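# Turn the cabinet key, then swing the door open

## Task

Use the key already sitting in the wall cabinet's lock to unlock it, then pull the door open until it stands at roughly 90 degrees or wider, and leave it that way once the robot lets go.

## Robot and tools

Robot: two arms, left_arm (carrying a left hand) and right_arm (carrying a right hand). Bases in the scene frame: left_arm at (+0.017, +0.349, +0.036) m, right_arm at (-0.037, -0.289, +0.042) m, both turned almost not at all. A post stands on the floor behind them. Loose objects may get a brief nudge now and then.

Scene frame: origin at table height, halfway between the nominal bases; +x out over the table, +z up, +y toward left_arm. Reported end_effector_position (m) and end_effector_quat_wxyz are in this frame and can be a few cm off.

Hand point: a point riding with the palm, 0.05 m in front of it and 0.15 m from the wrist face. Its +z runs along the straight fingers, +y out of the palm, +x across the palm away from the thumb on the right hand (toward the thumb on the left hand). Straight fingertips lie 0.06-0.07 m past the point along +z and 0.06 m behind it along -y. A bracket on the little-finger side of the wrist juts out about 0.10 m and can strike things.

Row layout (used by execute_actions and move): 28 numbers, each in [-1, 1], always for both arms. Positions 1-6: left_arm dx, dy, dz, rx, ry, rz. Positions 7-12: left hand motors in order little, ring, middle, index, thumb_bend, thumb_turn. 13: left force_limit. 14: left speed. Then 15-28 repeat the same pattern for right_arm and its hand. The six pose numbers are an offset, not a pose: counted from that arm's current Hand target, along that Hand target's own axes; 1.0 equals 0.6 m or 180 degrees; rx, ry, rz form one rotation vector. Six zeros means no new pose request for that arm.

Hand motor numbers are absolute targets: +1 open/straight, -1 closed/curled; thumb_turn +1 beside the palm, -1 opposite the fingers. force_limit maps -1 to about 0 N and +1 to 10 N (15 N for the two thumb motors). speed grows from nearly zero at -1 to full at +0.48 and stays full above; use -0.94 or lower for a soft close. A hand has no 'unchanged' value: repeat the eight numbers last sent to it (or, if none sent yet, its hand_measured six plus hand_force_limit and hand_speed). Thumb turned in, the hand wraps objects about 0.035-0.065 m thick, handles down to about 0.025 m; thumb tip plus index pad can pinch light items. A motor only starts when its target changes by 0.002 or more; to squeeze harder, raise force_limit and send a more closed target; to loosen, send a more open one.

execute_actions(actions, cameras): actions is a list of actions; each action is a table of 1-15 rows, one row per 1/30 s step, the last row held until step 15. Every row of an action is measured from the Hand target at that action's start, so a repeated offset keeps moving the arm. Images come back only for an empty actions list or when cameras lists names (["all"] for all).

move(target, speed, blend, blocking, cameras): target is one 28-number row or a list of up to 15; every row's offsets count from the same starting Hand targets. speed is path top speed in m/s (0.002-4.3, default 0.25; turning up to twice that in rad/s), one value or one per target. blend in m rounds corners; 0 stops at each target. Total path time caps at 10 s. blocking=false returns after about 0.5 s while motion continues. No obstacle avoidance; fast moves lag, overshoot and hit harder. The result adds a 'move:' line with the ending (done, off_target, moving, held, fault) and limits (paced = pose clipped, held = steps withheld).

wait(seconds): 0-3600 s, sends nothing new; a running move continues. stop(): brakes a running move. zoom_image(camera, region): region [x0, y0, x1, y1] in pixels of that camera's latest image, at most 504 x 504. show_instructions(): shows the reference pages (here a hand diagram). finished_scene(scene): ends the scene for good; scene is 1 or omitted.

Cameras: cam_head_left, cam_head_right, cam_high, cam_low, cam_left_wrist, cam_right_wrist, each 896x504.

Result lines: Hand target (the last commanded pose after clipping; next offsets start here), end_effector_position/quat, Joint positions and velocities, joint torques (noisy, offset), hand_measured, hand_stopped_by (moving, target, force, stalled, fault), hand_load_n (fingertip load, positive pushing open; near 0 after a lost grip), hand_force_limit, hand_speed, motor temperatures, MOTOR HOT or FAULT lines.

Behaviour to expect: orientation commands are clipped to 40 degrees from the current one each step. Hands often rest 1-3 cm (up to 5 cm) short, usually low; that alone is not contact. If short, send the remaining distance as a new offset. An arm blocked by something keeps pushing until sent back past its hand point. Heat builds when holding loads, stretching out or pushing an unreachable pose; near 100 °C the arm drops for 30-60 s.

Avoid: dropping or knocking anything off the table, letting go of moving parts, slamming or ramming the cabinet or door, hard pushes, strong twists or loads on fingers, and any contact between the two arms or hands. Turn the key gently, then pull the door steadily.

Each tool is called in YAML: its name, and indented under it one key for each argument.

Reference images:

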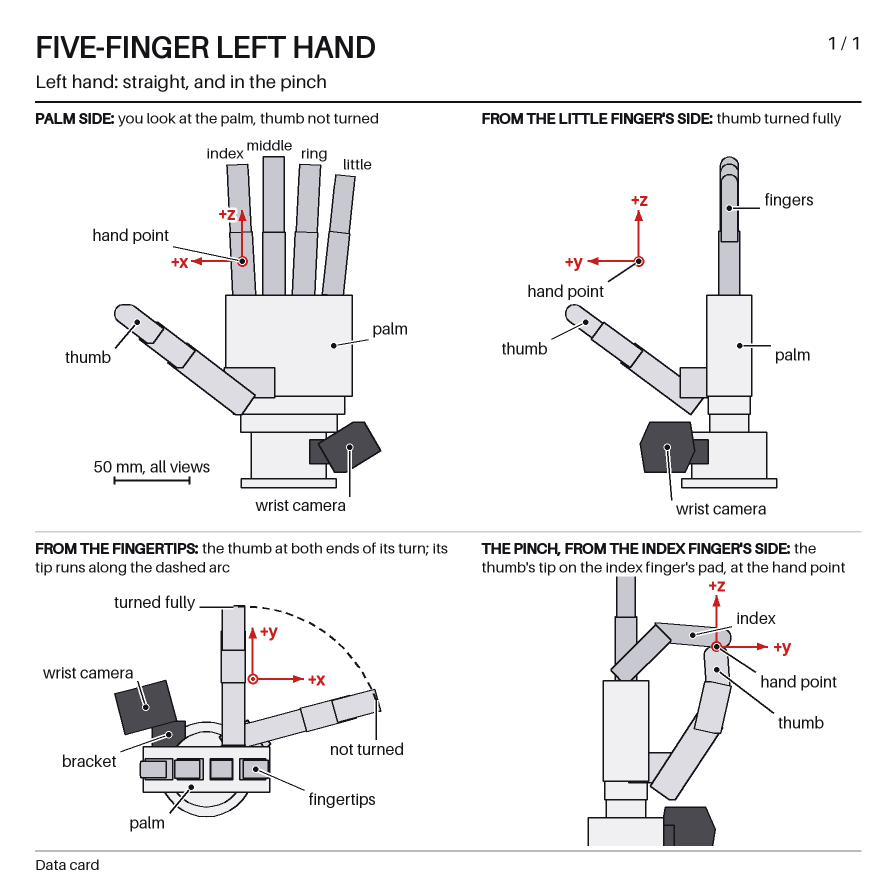

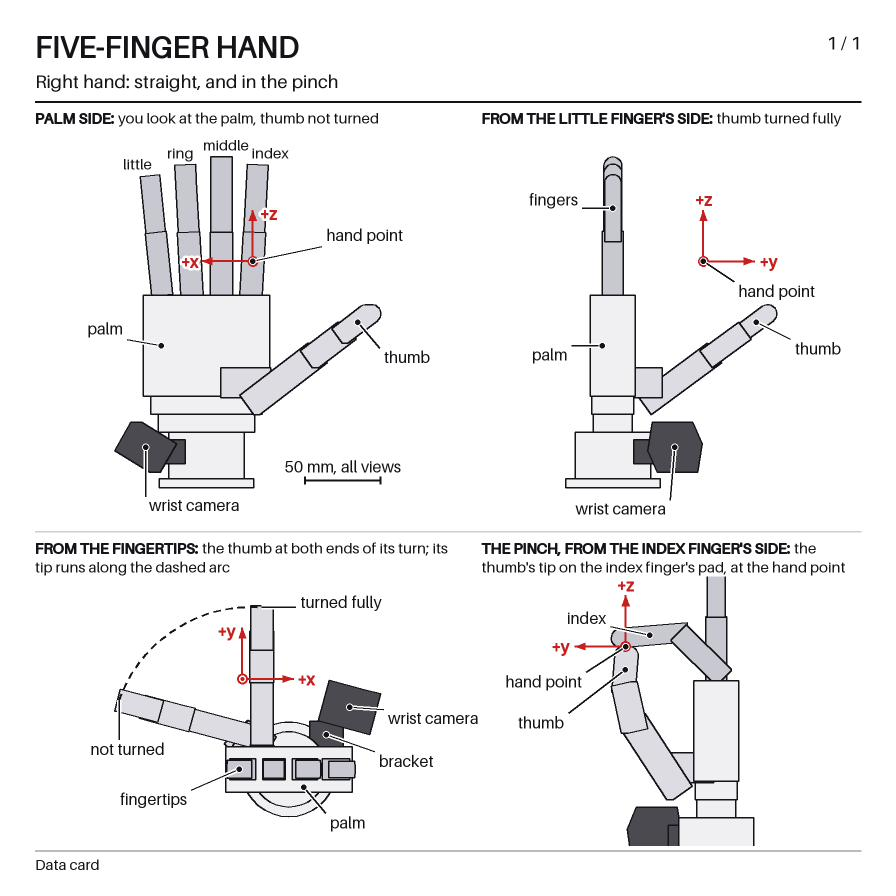

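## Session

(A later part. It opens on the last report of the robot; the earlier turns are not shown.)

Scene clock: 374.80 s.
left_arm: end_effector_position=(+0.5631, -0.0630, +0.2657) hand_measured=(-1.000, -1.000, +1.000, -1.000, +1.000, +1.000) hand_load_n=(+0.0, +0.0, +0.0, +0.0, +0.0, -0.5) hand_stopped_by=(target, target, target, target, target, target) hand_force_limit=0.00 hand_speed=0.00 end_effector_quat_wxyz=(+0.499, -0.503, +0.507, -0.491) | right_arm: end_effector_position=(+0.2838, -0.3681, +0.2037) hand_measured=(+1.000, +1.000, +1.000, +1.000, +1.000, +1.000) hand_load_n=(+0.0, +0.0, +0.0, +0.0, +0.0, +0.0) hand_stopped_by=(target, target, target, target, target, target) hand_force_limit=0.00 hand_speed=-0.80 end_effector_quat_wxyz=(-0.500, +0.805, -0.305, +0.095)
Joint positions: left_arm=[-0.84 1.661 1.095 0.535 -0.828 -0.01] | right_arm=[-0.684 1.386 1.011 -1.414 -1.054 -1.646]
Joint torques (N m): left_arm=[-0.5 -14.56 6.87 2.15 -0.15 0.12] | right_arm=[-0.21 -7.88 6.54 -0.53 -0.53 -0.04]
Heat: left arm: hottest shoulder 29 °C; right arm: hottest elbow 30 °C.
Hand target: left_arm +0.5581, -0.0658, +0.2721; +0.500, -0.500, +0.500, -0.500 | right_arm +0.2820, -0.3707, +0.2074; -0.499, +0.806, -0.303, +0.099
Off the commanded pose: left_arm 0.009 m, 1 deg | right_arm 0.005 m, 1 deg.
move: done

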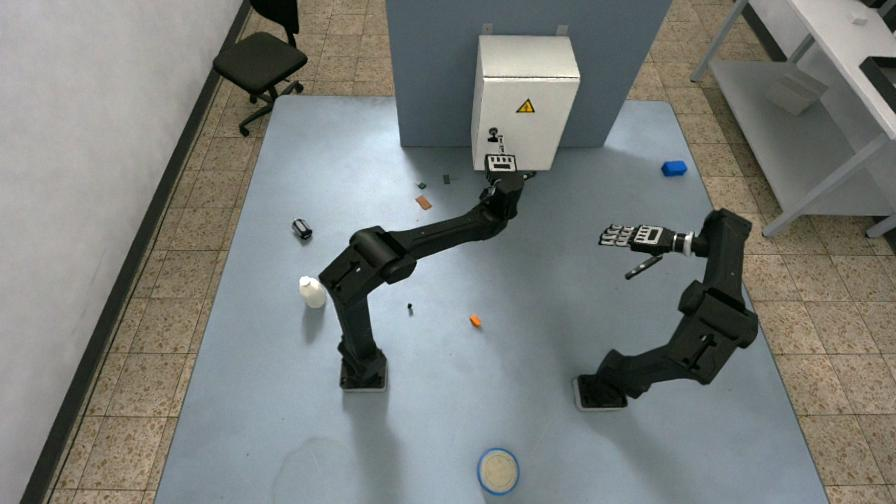

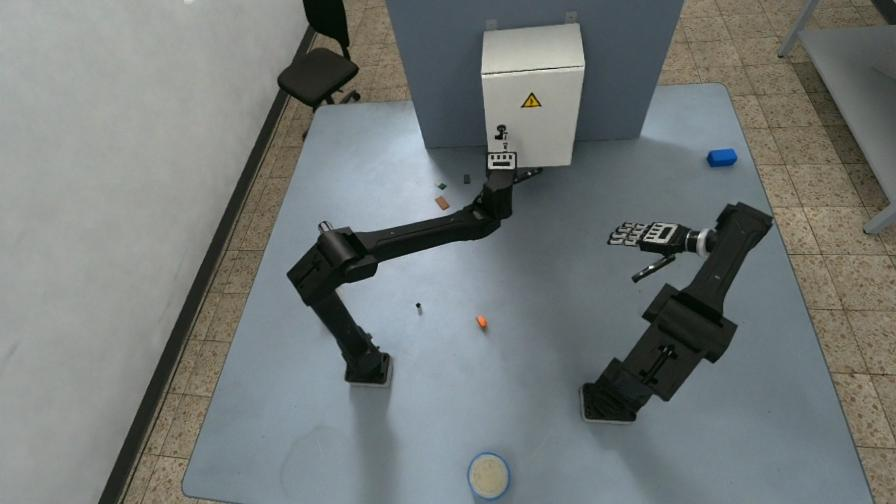

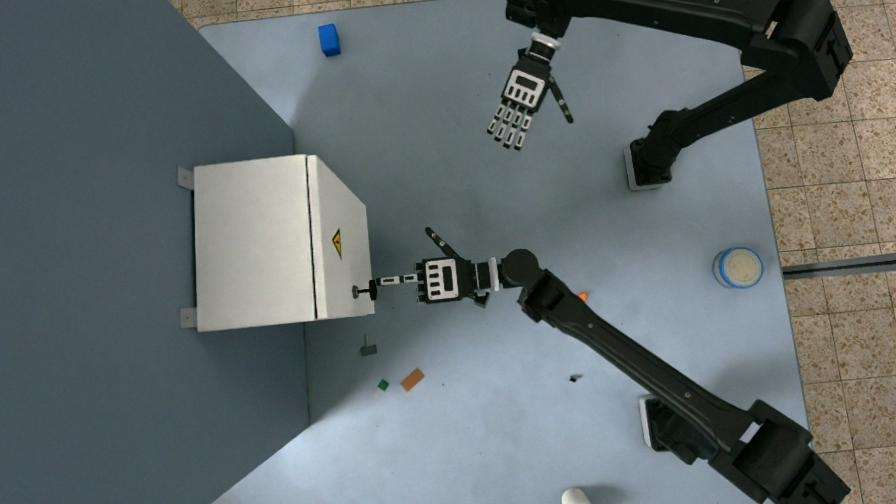

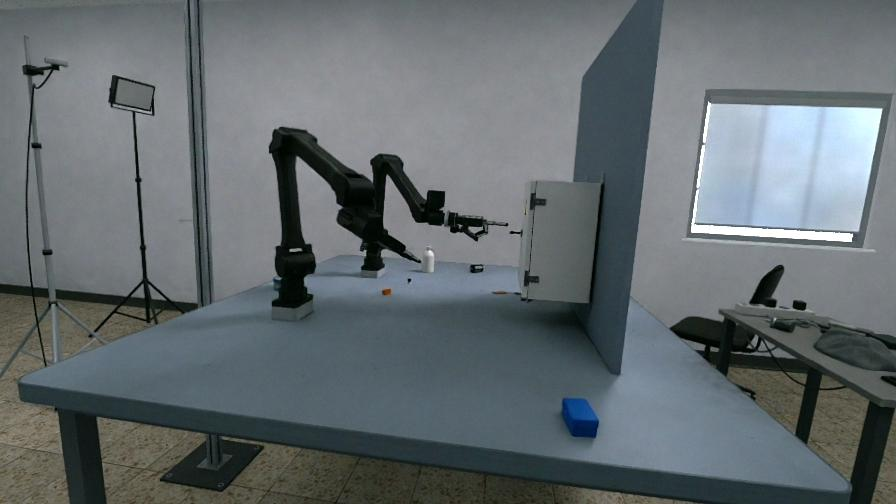

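move:
  target:
    - [0,0,-0.04,0,0,0,-1,-1,1,-1,1,1,0,0,0,0,0,0,0,0,1,1,1,1,1,1,0,-0.8]
    - [-0.1597,-0.0048,-0.0218,0,0,0.5,-1,1,-1,1,1,1,0,0,0,0,0,0,0,0,1,1,1,1,1,1,0,-0.8]
  speed: 0.15
  blend: 0.005
  cameras: ["cam_head_left","cam_head_right","cam_high","cam_low","cam_left_wrist"]

zoom_image:
  camera: "cam_head_left"
  region: [460, 100, 530, 170]

zoom_image:
  camera: "cam_head_right"
  region: [460, 100, 530, 170]

zoom_image:
  camera: "cam_low"
  region: [460, 200, 550, 270]

zoom_image:
  camera: "cam_high"
  region: [330, 240, 450, 340]

Scene clock: 388.67 s.
left_arm: end_effector_position=(+0.5396, +0.0250, +0.2845) hand_measured=(-1.000, +1.000, -1.000, +1.000, +1.000, +1.000) hand_load_n=(+0.0, +0.0, +0.0, +0.0, +0.0, +0.0) hand_stopped_by=(target, target, target, target, target, target) hand_force_limit=0.00 hand_speed=0.00 end_effector_quat_wxyz=(+0.706, -0.005, +0.708, -0.008) | right_arm: end_effector_position=(+0.2838, -0.3681, +0.2037) hand_measured=(+1.000, +1.000, +1.000, +1.000, +1.000, +1.000) hand_load_n=(+0.0, +0.0, -0.5, +0.0, +0.0, -0.5) hand_stopped_by=(target, target, target, target, target, target) hand_force_limit=0.00 hand_speed=-0.80 end_effector_quat_wxyz=(-0.500, +0.805, -0.305, +0.095)
Joint positions: left_arm=[-0.877 1.648 1.028 0.616 -0.857 1.551] | right_arm=[-0.684 1.386 1.011 -1.414 -1.054 -1.646]
Joint torques (N m): left_arm=[1.32 -12.16 6.61 2.11 0.08 0.17] | right_arm=[-0.32 -7.88 6.87 -0.43 -0.51 -0.12]
Heat: left arm: hottest shoulder 29 °C; right arm: hottest elbow 30 °C.
Hand target: left_arm +0.5449, +0.0300, +0.2750; +0.707, +0.000, +0.707, +0.000 | right_arm +0.2820, -0.3707, +0.2074; -0.499, +0.806, -0.303, +0.099
Off the commanded pose: left_arm 0.012 m, 1 deg | right_arm 0.005 m, 1 deg.
move: off_target (left_arm); target 2's new numbers were sent with left_arm's hand 0.012 m and 1 deg from that target
cam_left_wrist: T_world_to_cam=[[0.05418, -0.97706, -0.20598, 0.05802], [-0.47359, 0.15646, -0.86674, 0.50038], [0.87908, 0.14451, -0.45425, -0.23399]] pos_world=[0.43953, 0.01221, 0.33936]

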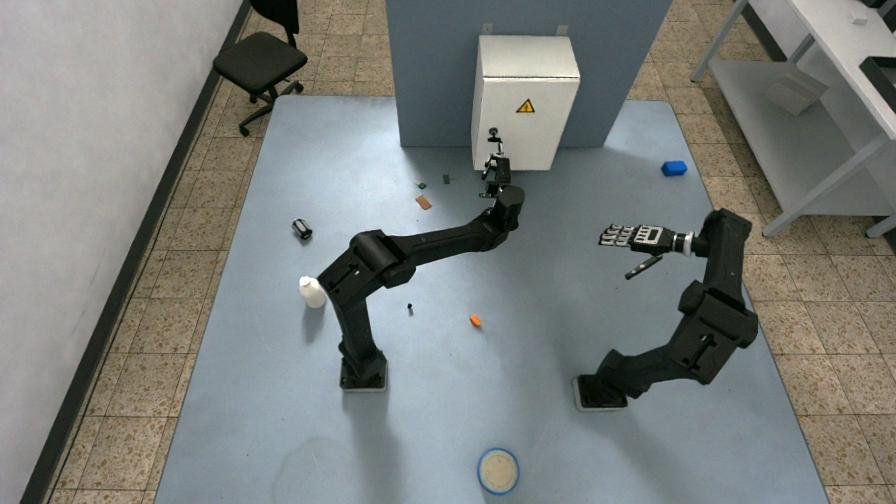

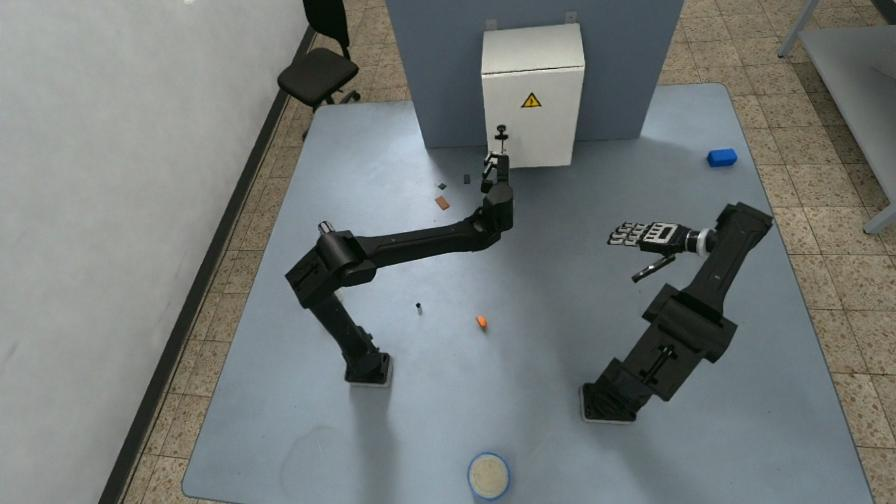

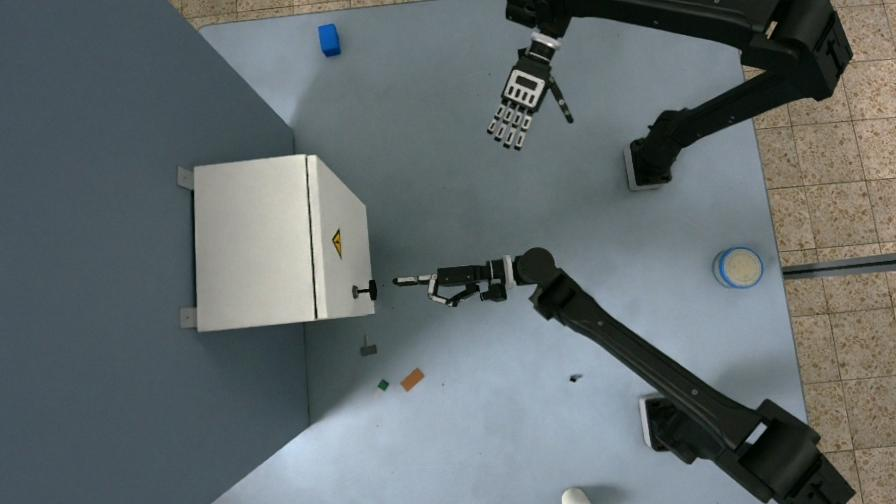

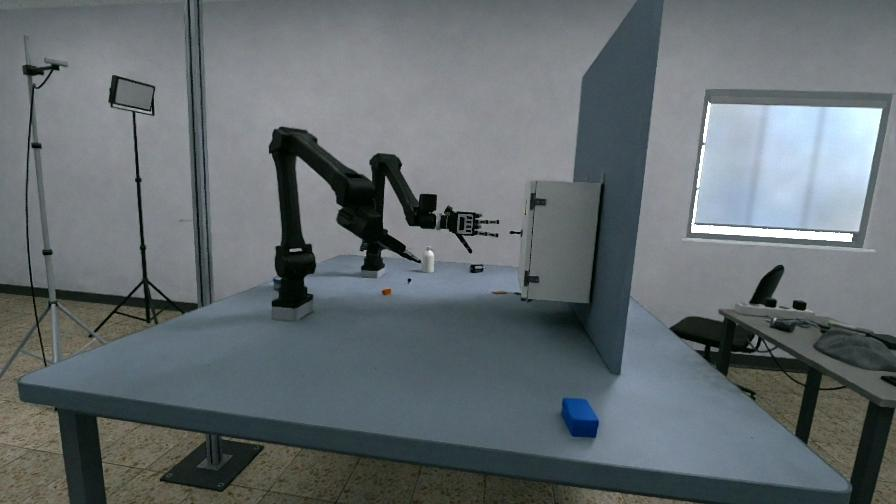

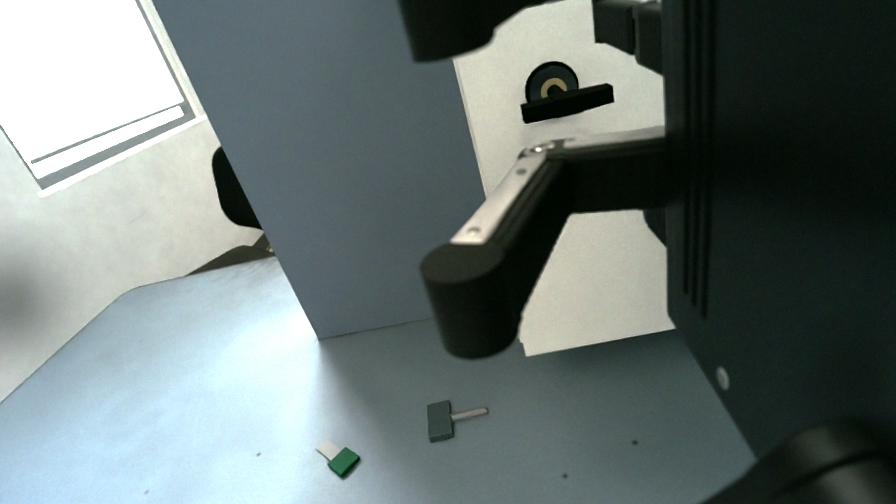

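Scaled by 7.200 from the camera's image (finer frame: 1280x720).

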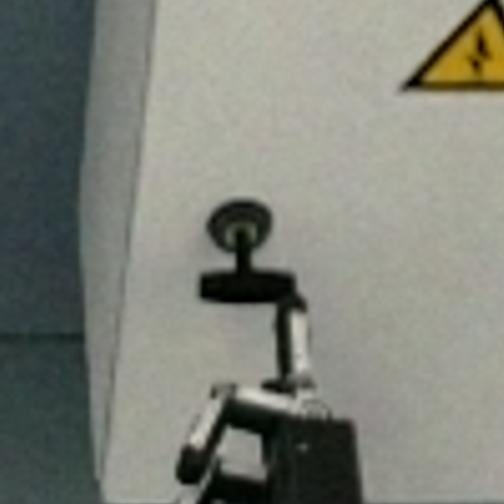

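Scaled by 7.200 from the camera's image (finer frame: 1280x720).

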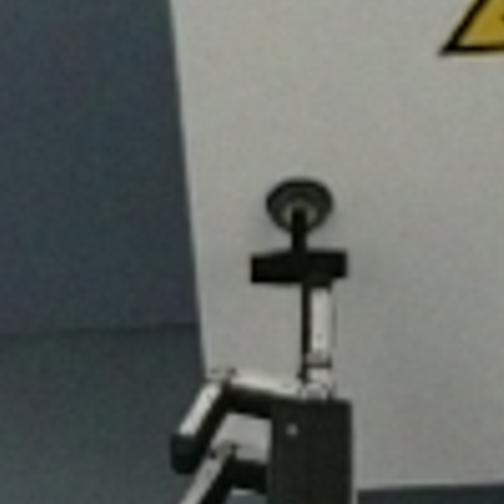

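Scaled by 5.600 from the camera's image (finer frame: 1280x720).

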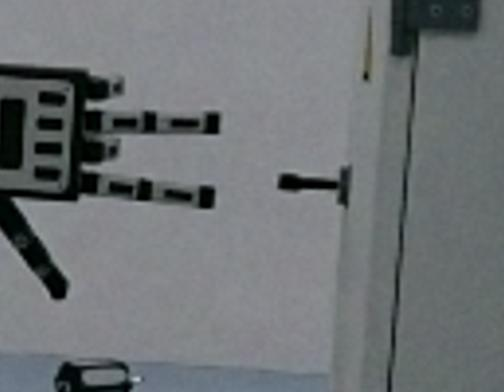

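Scaled by 4.200 from the camera's image (finer frame: 1280x720).

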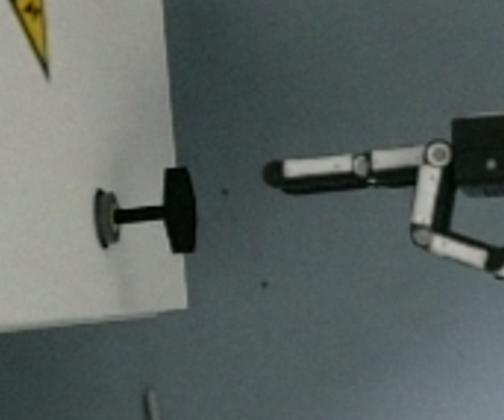

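move:
  target: [0.005,0.01,0.05,0,0,0,-1,1,-1,1,1,1,0,0,0,0,0,0,0,0,1,1,1,1,1,1,0,-0.8]
  speed: 0.08
  cameras: ["cam_head_left","cam_head_right","cam_high","cam_low"]

zoom_image:
  camera: "cam_head_left"
  region: [460, 100, 530, 170]

zoom_image:
  camera: "cam_low"
  region: [460, 200, 550, 270]

zoom_image:
  camera: "cam_high"
  region: [330, 240, 450, 340]

Scene clock: 400.90 s.
left_arm: end_effector_position=(+0.5644, +0.0399, +0.2578) hand_measured=(-1.000, +1.000, -1.000, +1.000, +1.000, +1.000) hand_load_n=(+0.0, +0.0, +0.0, +0.0, +0.0, +0.0) hand_stopped_by=(target, target, target, target, target, target) hand_force_limit=0.00 hand_speed=0.00 end_effector_quat_wxyz=(+0.695, +0.009, +0.719, +0.003) | right_arm: end_effector_position=(+0.2838, -0.3681, +0.2037) hand_measured=(+1.000, +1.000, +1.000, +1.000, +1.000, +1.000) hand_load_n=(+0.0, -0.5, +0.0, +0.0, +0.0, +0.0) hand_stopped_by=(target, target, target, target, target, target) hand_force_limit=0.00 hand_speed=-0.80 end_effector_quat_wxyz=(-0.500, +0.805, -0.305, +0.095)
Joint positions: left_arm=[-0.82 1.693 1.028 0.615 -0.796 1.551] | right_arm=[-0.684 1.386 1.011 -1.414 -1.054 -1.646]
Joint torques (N m): left_arm=[0.91 -13.04 9.54 2.03 0.06 0.17] | right_arm=[-0.85 -8.41 6.54 -0.54 -0.53 -0.1]
Heat: left arm: hottest shoulder 29 °C; right arm: hottest elbow 30 °C.
Hand target: left_arm +0.5750, +0.0360, +0.2718; +0.707, +0.000, +0.707, +0.000 | right_arm +0.2820, -0.3707, +0.2074; -0.499, +0.806, -0.303, +0.099
Off the commanded pose: left_arm 0.018 m, 2 deg | right_arm 0.005 m, 1 deg.
move: off_target (left_arm)

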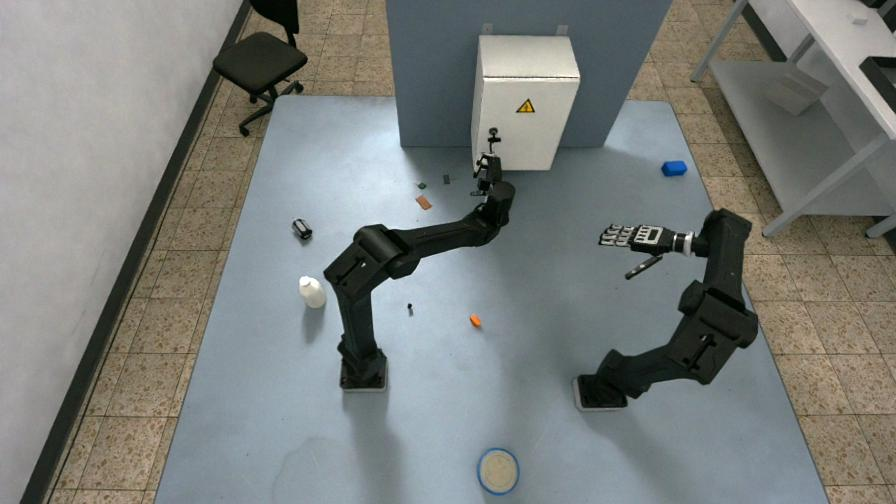

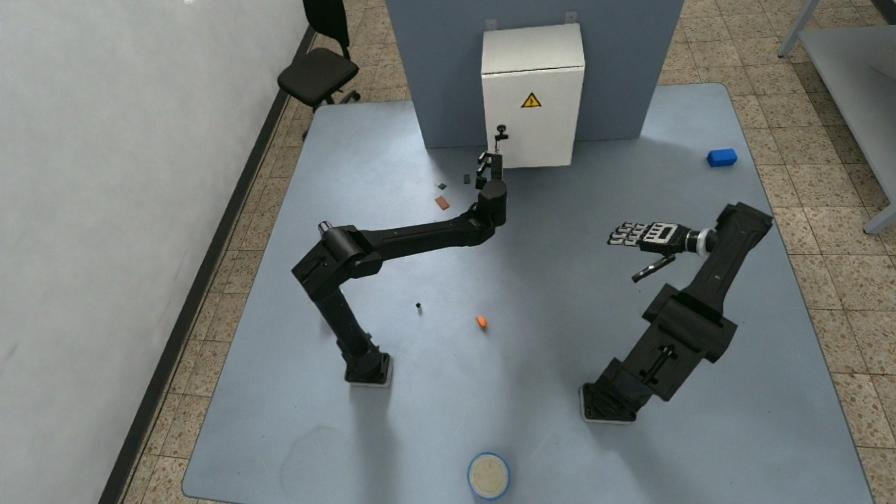

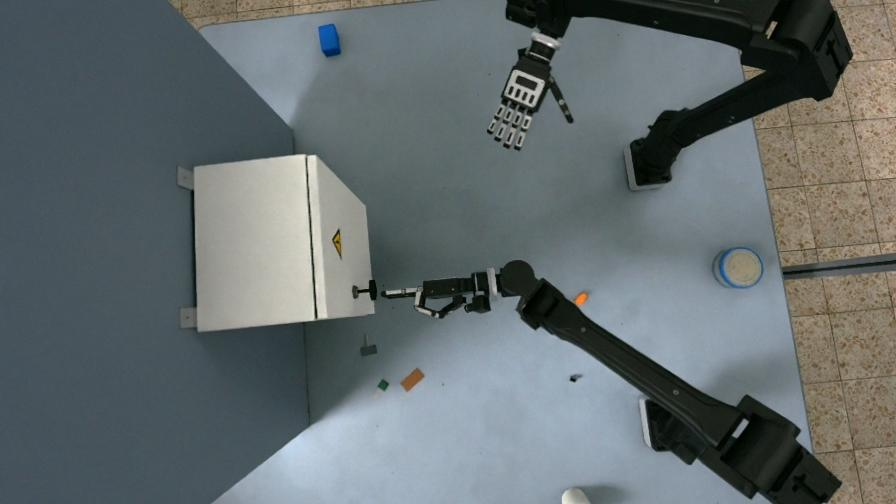

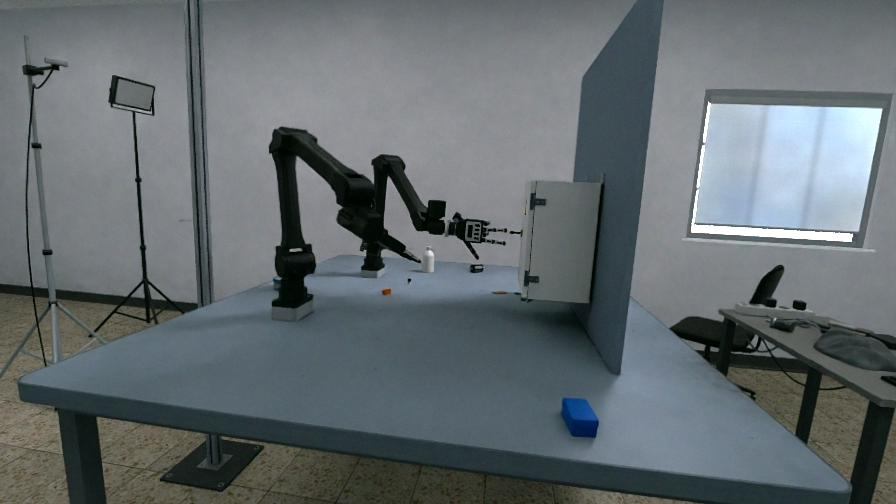

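Scaled by 7.200 from the camera's image (finer frame: 1280x720).

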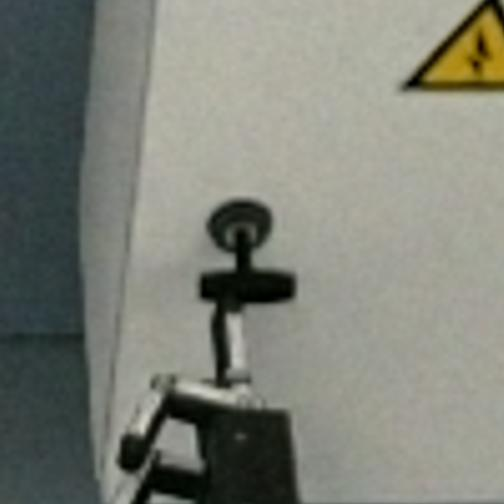

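Scaled by 5.600 from the camera's image (finer frame: 1280x720).

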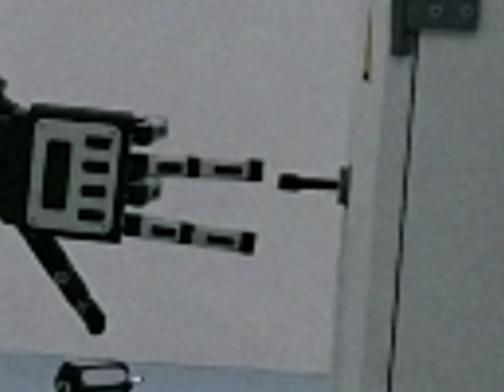

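Scaled by 4.200 from the camera's image (finer frame: 1280x720).

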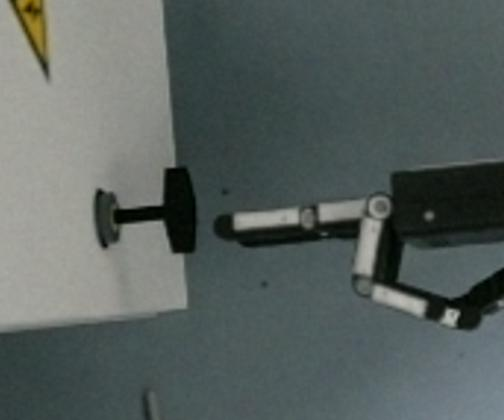

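move:
  target: [-0.0267,-0.0158,0.0,0,0,0,-1,1,-1,1,1,1,0,0,0,0,0,0,0,0,1,1,1,1,1,1,0,-0.8]
  speed: 0.08
  cameras: ["cam_head_left","cam_high","cam_low"]

zoom_image:
  camera: "cam_head_left"
  region: [460, 100, 530, 170]

zoom_image:
  camera: "cam_low"
  region: [460, 200, 550, 270]

zoom_image:
  camera: "cam_high"
  region: [330, 240, 450, 340]

Scene clock: 411.23 s.
left_arm: end_effector_position=(+0.5693, +0.0357, +0.2705) hand_measured=(-1.000, +1.000, -1.000, +1.000, +1.000, +1.000) hand_load_n=(+0.0, +0.0, +0.0, +0.0, +0.0, +0.0) hand_stopped_by=(target, target, target, target, target, target) hand_force_limit=0.00 hand_speed=0.00 end_effector_quat_wxyz=(+0.700, +0.002, +0.714, +0.000) | right_arm: end_effector_position=(+0.2838, -0.3681, +0.2037) hand_measured=(+1.000, +1.000, +1.000, +1.000, +1.000, +1.000) hand_load_n=(+0.0, +0.0, +0.0, +0.0, +0.0, -0.5) hand_stopped_by=(target, target, target, target, target, target) hand_force_limit=0.00 hand_speed=-0.80 end_effector_quat_wxyz=(-0.500, +0.805, -0.305, +0.095)
Joint positions: left_arm=[-0.82 1.693 1.057 0.609 -0.802 1.553] | right_arm=[-0.684 1.386 1.011 -1.414 -1.054 -1.646]
Joint torques (N m): left_arm=[-0.09 -13.92 10.22 0.69 -0.17 0.17] | right_arm=[-0.38 -8.29 6.38 -0.46 -0.52 -0.04]
Heat: left arm: hottest shoulder 29 °C; right arm: hottest elbow 30 °C.
Hand target: left_arm +0.5749, +0.0266, +0.2878; +0.707, +0.000, +0.707, +0.000 | right_arm +0.2820, -0.3707, +0.2074; -0.499, +0.806, -0.303, +0.099
Off the commanded pose: left_arm 0.020 m, 1 deg | right_arm 0.005 m, 1 deg.
move: off_target (left_arm)

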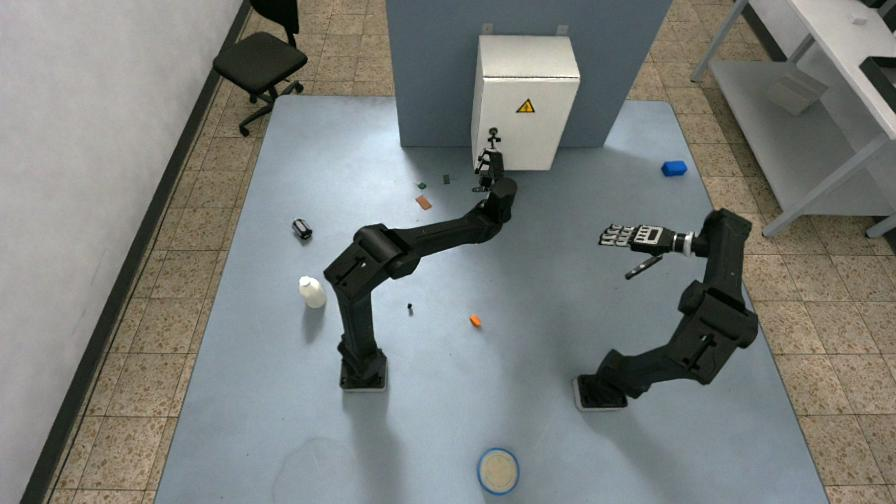

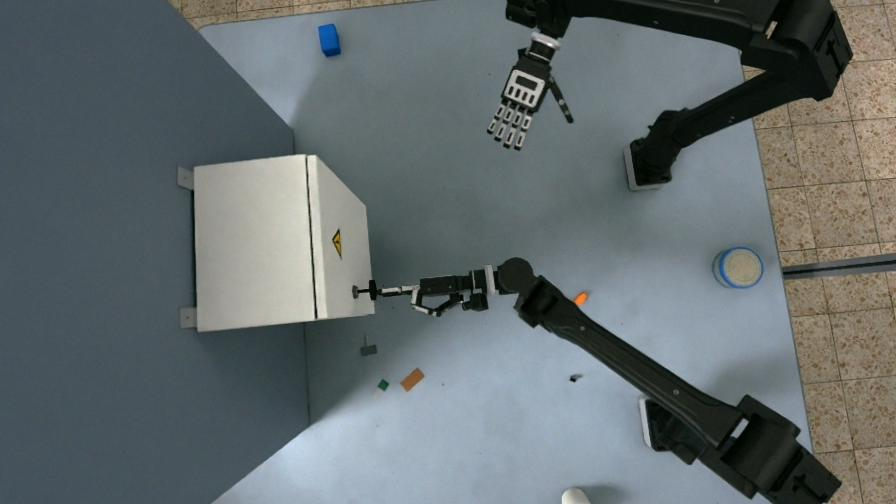

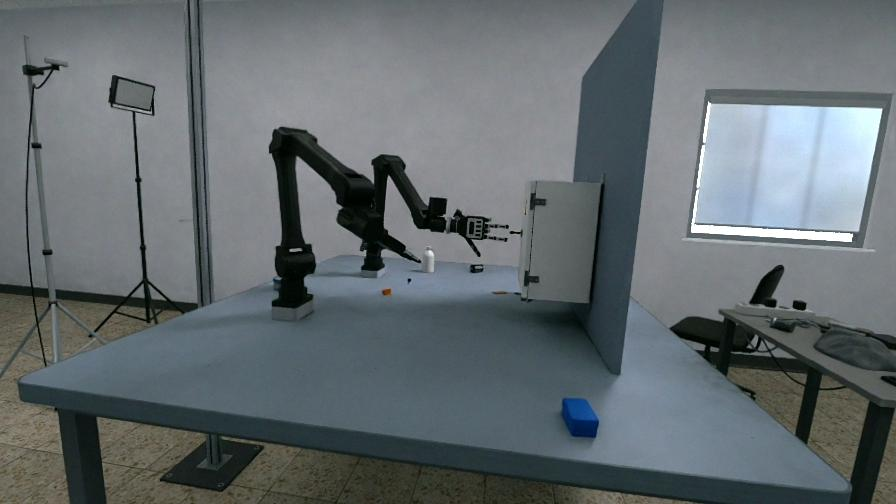

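Scaled by 7.200 from the camera's image (finer frame: 1280x720).

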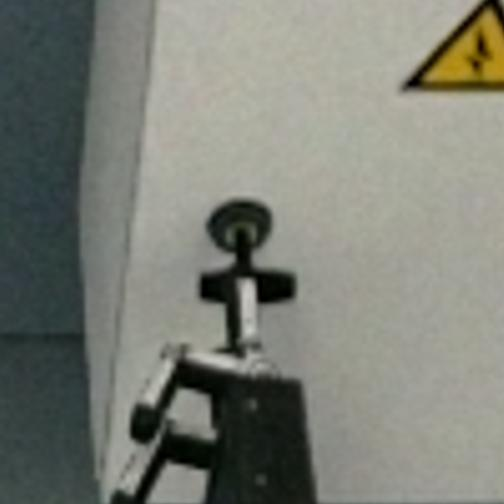

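Scaled by 5.600 from the camera's image (finer frame: 1280x720).

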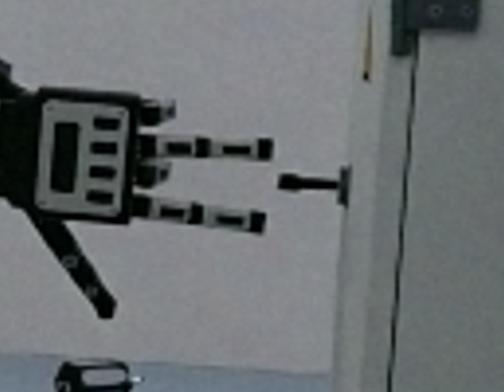

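Scaled by 4.200 from the camera's image (finer frame: 1280x720).

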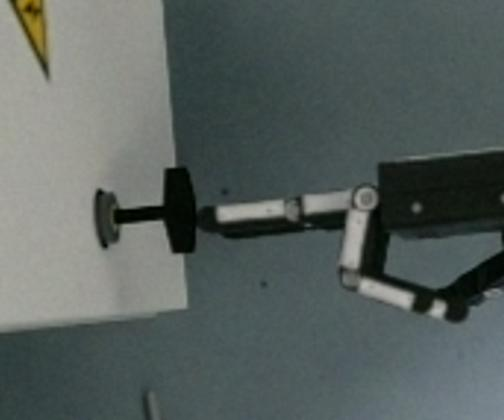

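move:
  target: [0.0,-0.0083,0.0567,0,0,0,-1,1,-1,1,1,1,0,0,0,0,0,0,0,0,1,1,1,1,1,1,0,-0.8]
  speed: 0.06
  cameras: ["cam_head_left","cam_high","cam_low"]

zoom_image:
  camera: "cam_head_left"
  region: [460, 100, 530, 170]

zoom_image:
  camera: "cam_low"
  region: [460, 200, 550, 270]

zoom_image:
  camera: "cam_high"
  region: [330, 240, 450, 340]

Scene clock: 421.53 s.
left_arm: end_effector_position=(+0.5952, +0.0249, +0.2762) hand_measured=(-1.000, +1.000, -1.000, +1.000, +1.000, +1.000) hand_load_n=(+0.0, +0.0, +0.0, +0.0, +0.0, +0.0) hand_stopped_by=(target, target, target, target, target, target) hand_force_limit=0.00 hand_speed=0.00 end_effector_quat_wxyz=(+0.702, +0.001, +0.712, -0.005) | right_arm: end_effector_position=(+0.2838, -0.3681, +0.2037) hand_measured=(+1.000, +1.000, +1.000, +1.000, +1.000, +1.000) hand_load_n=(+0.0, +0.0, +0.0, +0.0, +0.0, +0.0) hand_stopped_by=(target, target, target, target, target, target) hand_force_limit=0.00 hand_speed=-0.80 end_effector_quat_wxyz=(-0.500, +0.805, -0.305, +0.095)
Joint positions: left_arm=[-0.798 1.741 1.137 0.584 -0.774 1.553] | right_arm=[-0.684 1.386 1.011 -1.414 -1.054 -1.646]
Joint torques (N m): left_arm=[1.2 -13.86 10.73 0.72 0.07 0.17] | right_arm=[-0.32 -8.23 6.5 -0.42 -0.52 -0.1]
Heat: left arm: hottest shoulder 29 °C; right arm: hottest elbow 30 °C.
Hand target: left_arm +0.6089, +0.0215, +0.2879; +0.707, +0.000, +0.707, +0.000 | right_arm +0.2820, -0.3707, +0.2074; -0.499, +0.806, -0.303, +0.099
Off the commanded pose: left_arm 0.018 m, 1 deg | right_arm 0.005 m, 1 deg.
move: off_target (left_arm)

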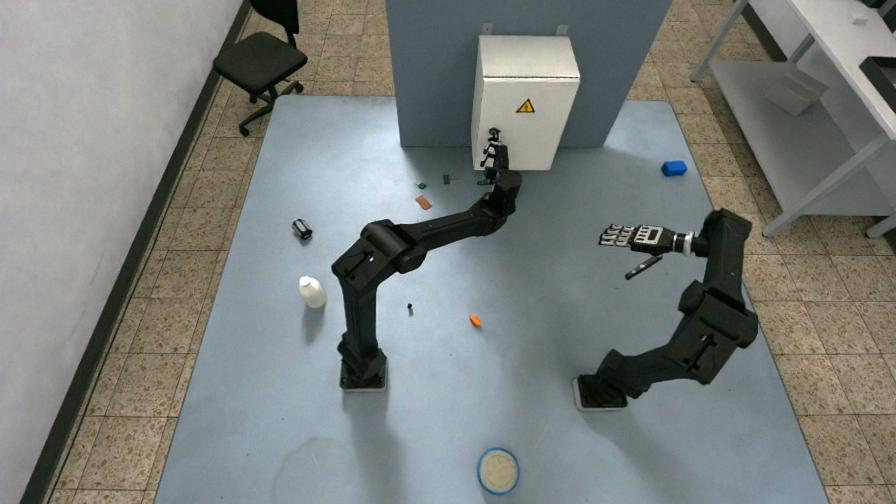

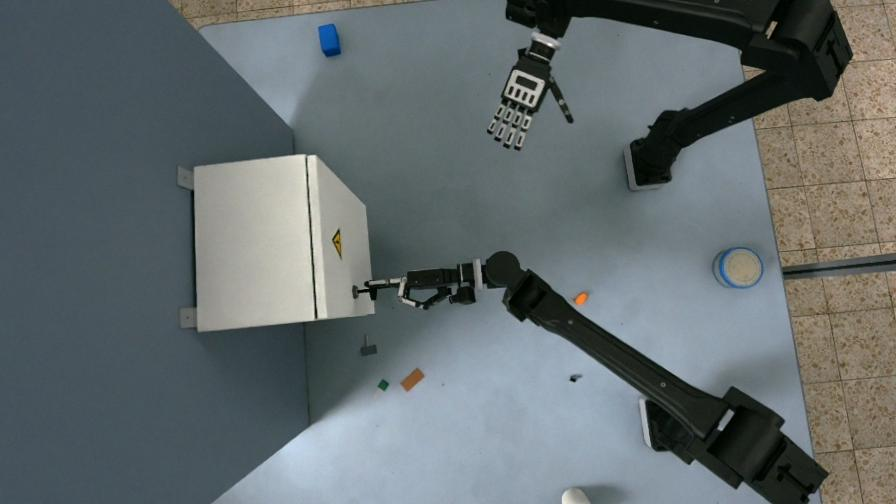

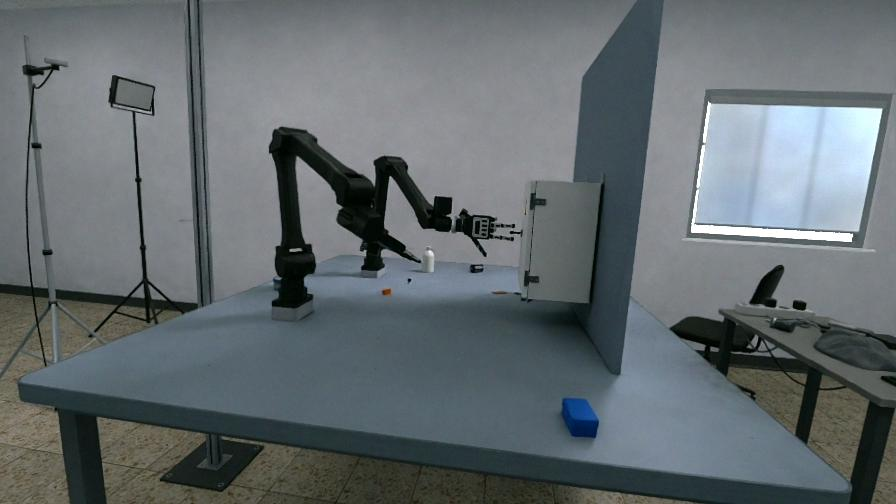

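Scaled by 7.200 from the camera's image (finer frame: 1280x720).

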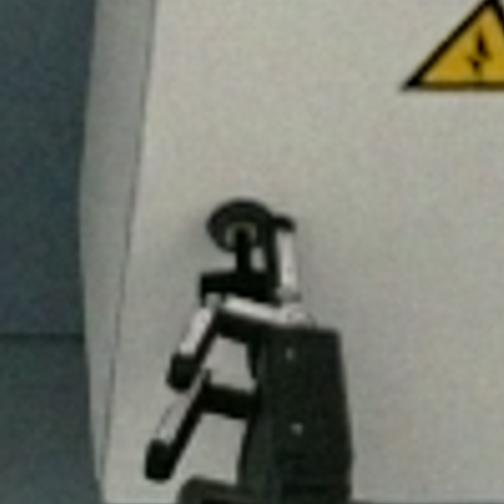

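Scaled by 5.600 from the camera's image (finer frame: 1280x720).

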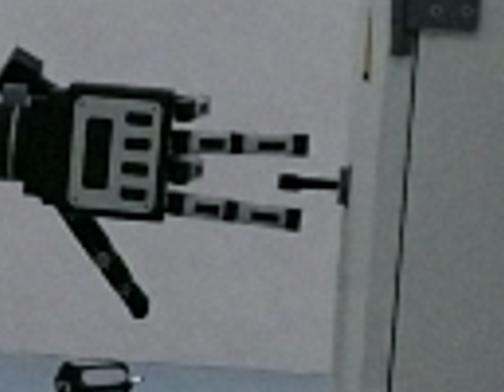

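Scaled by 4.200 from the camera's image (finer frame: 1280x720).

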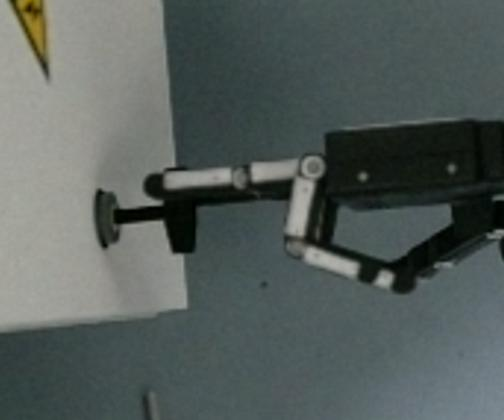

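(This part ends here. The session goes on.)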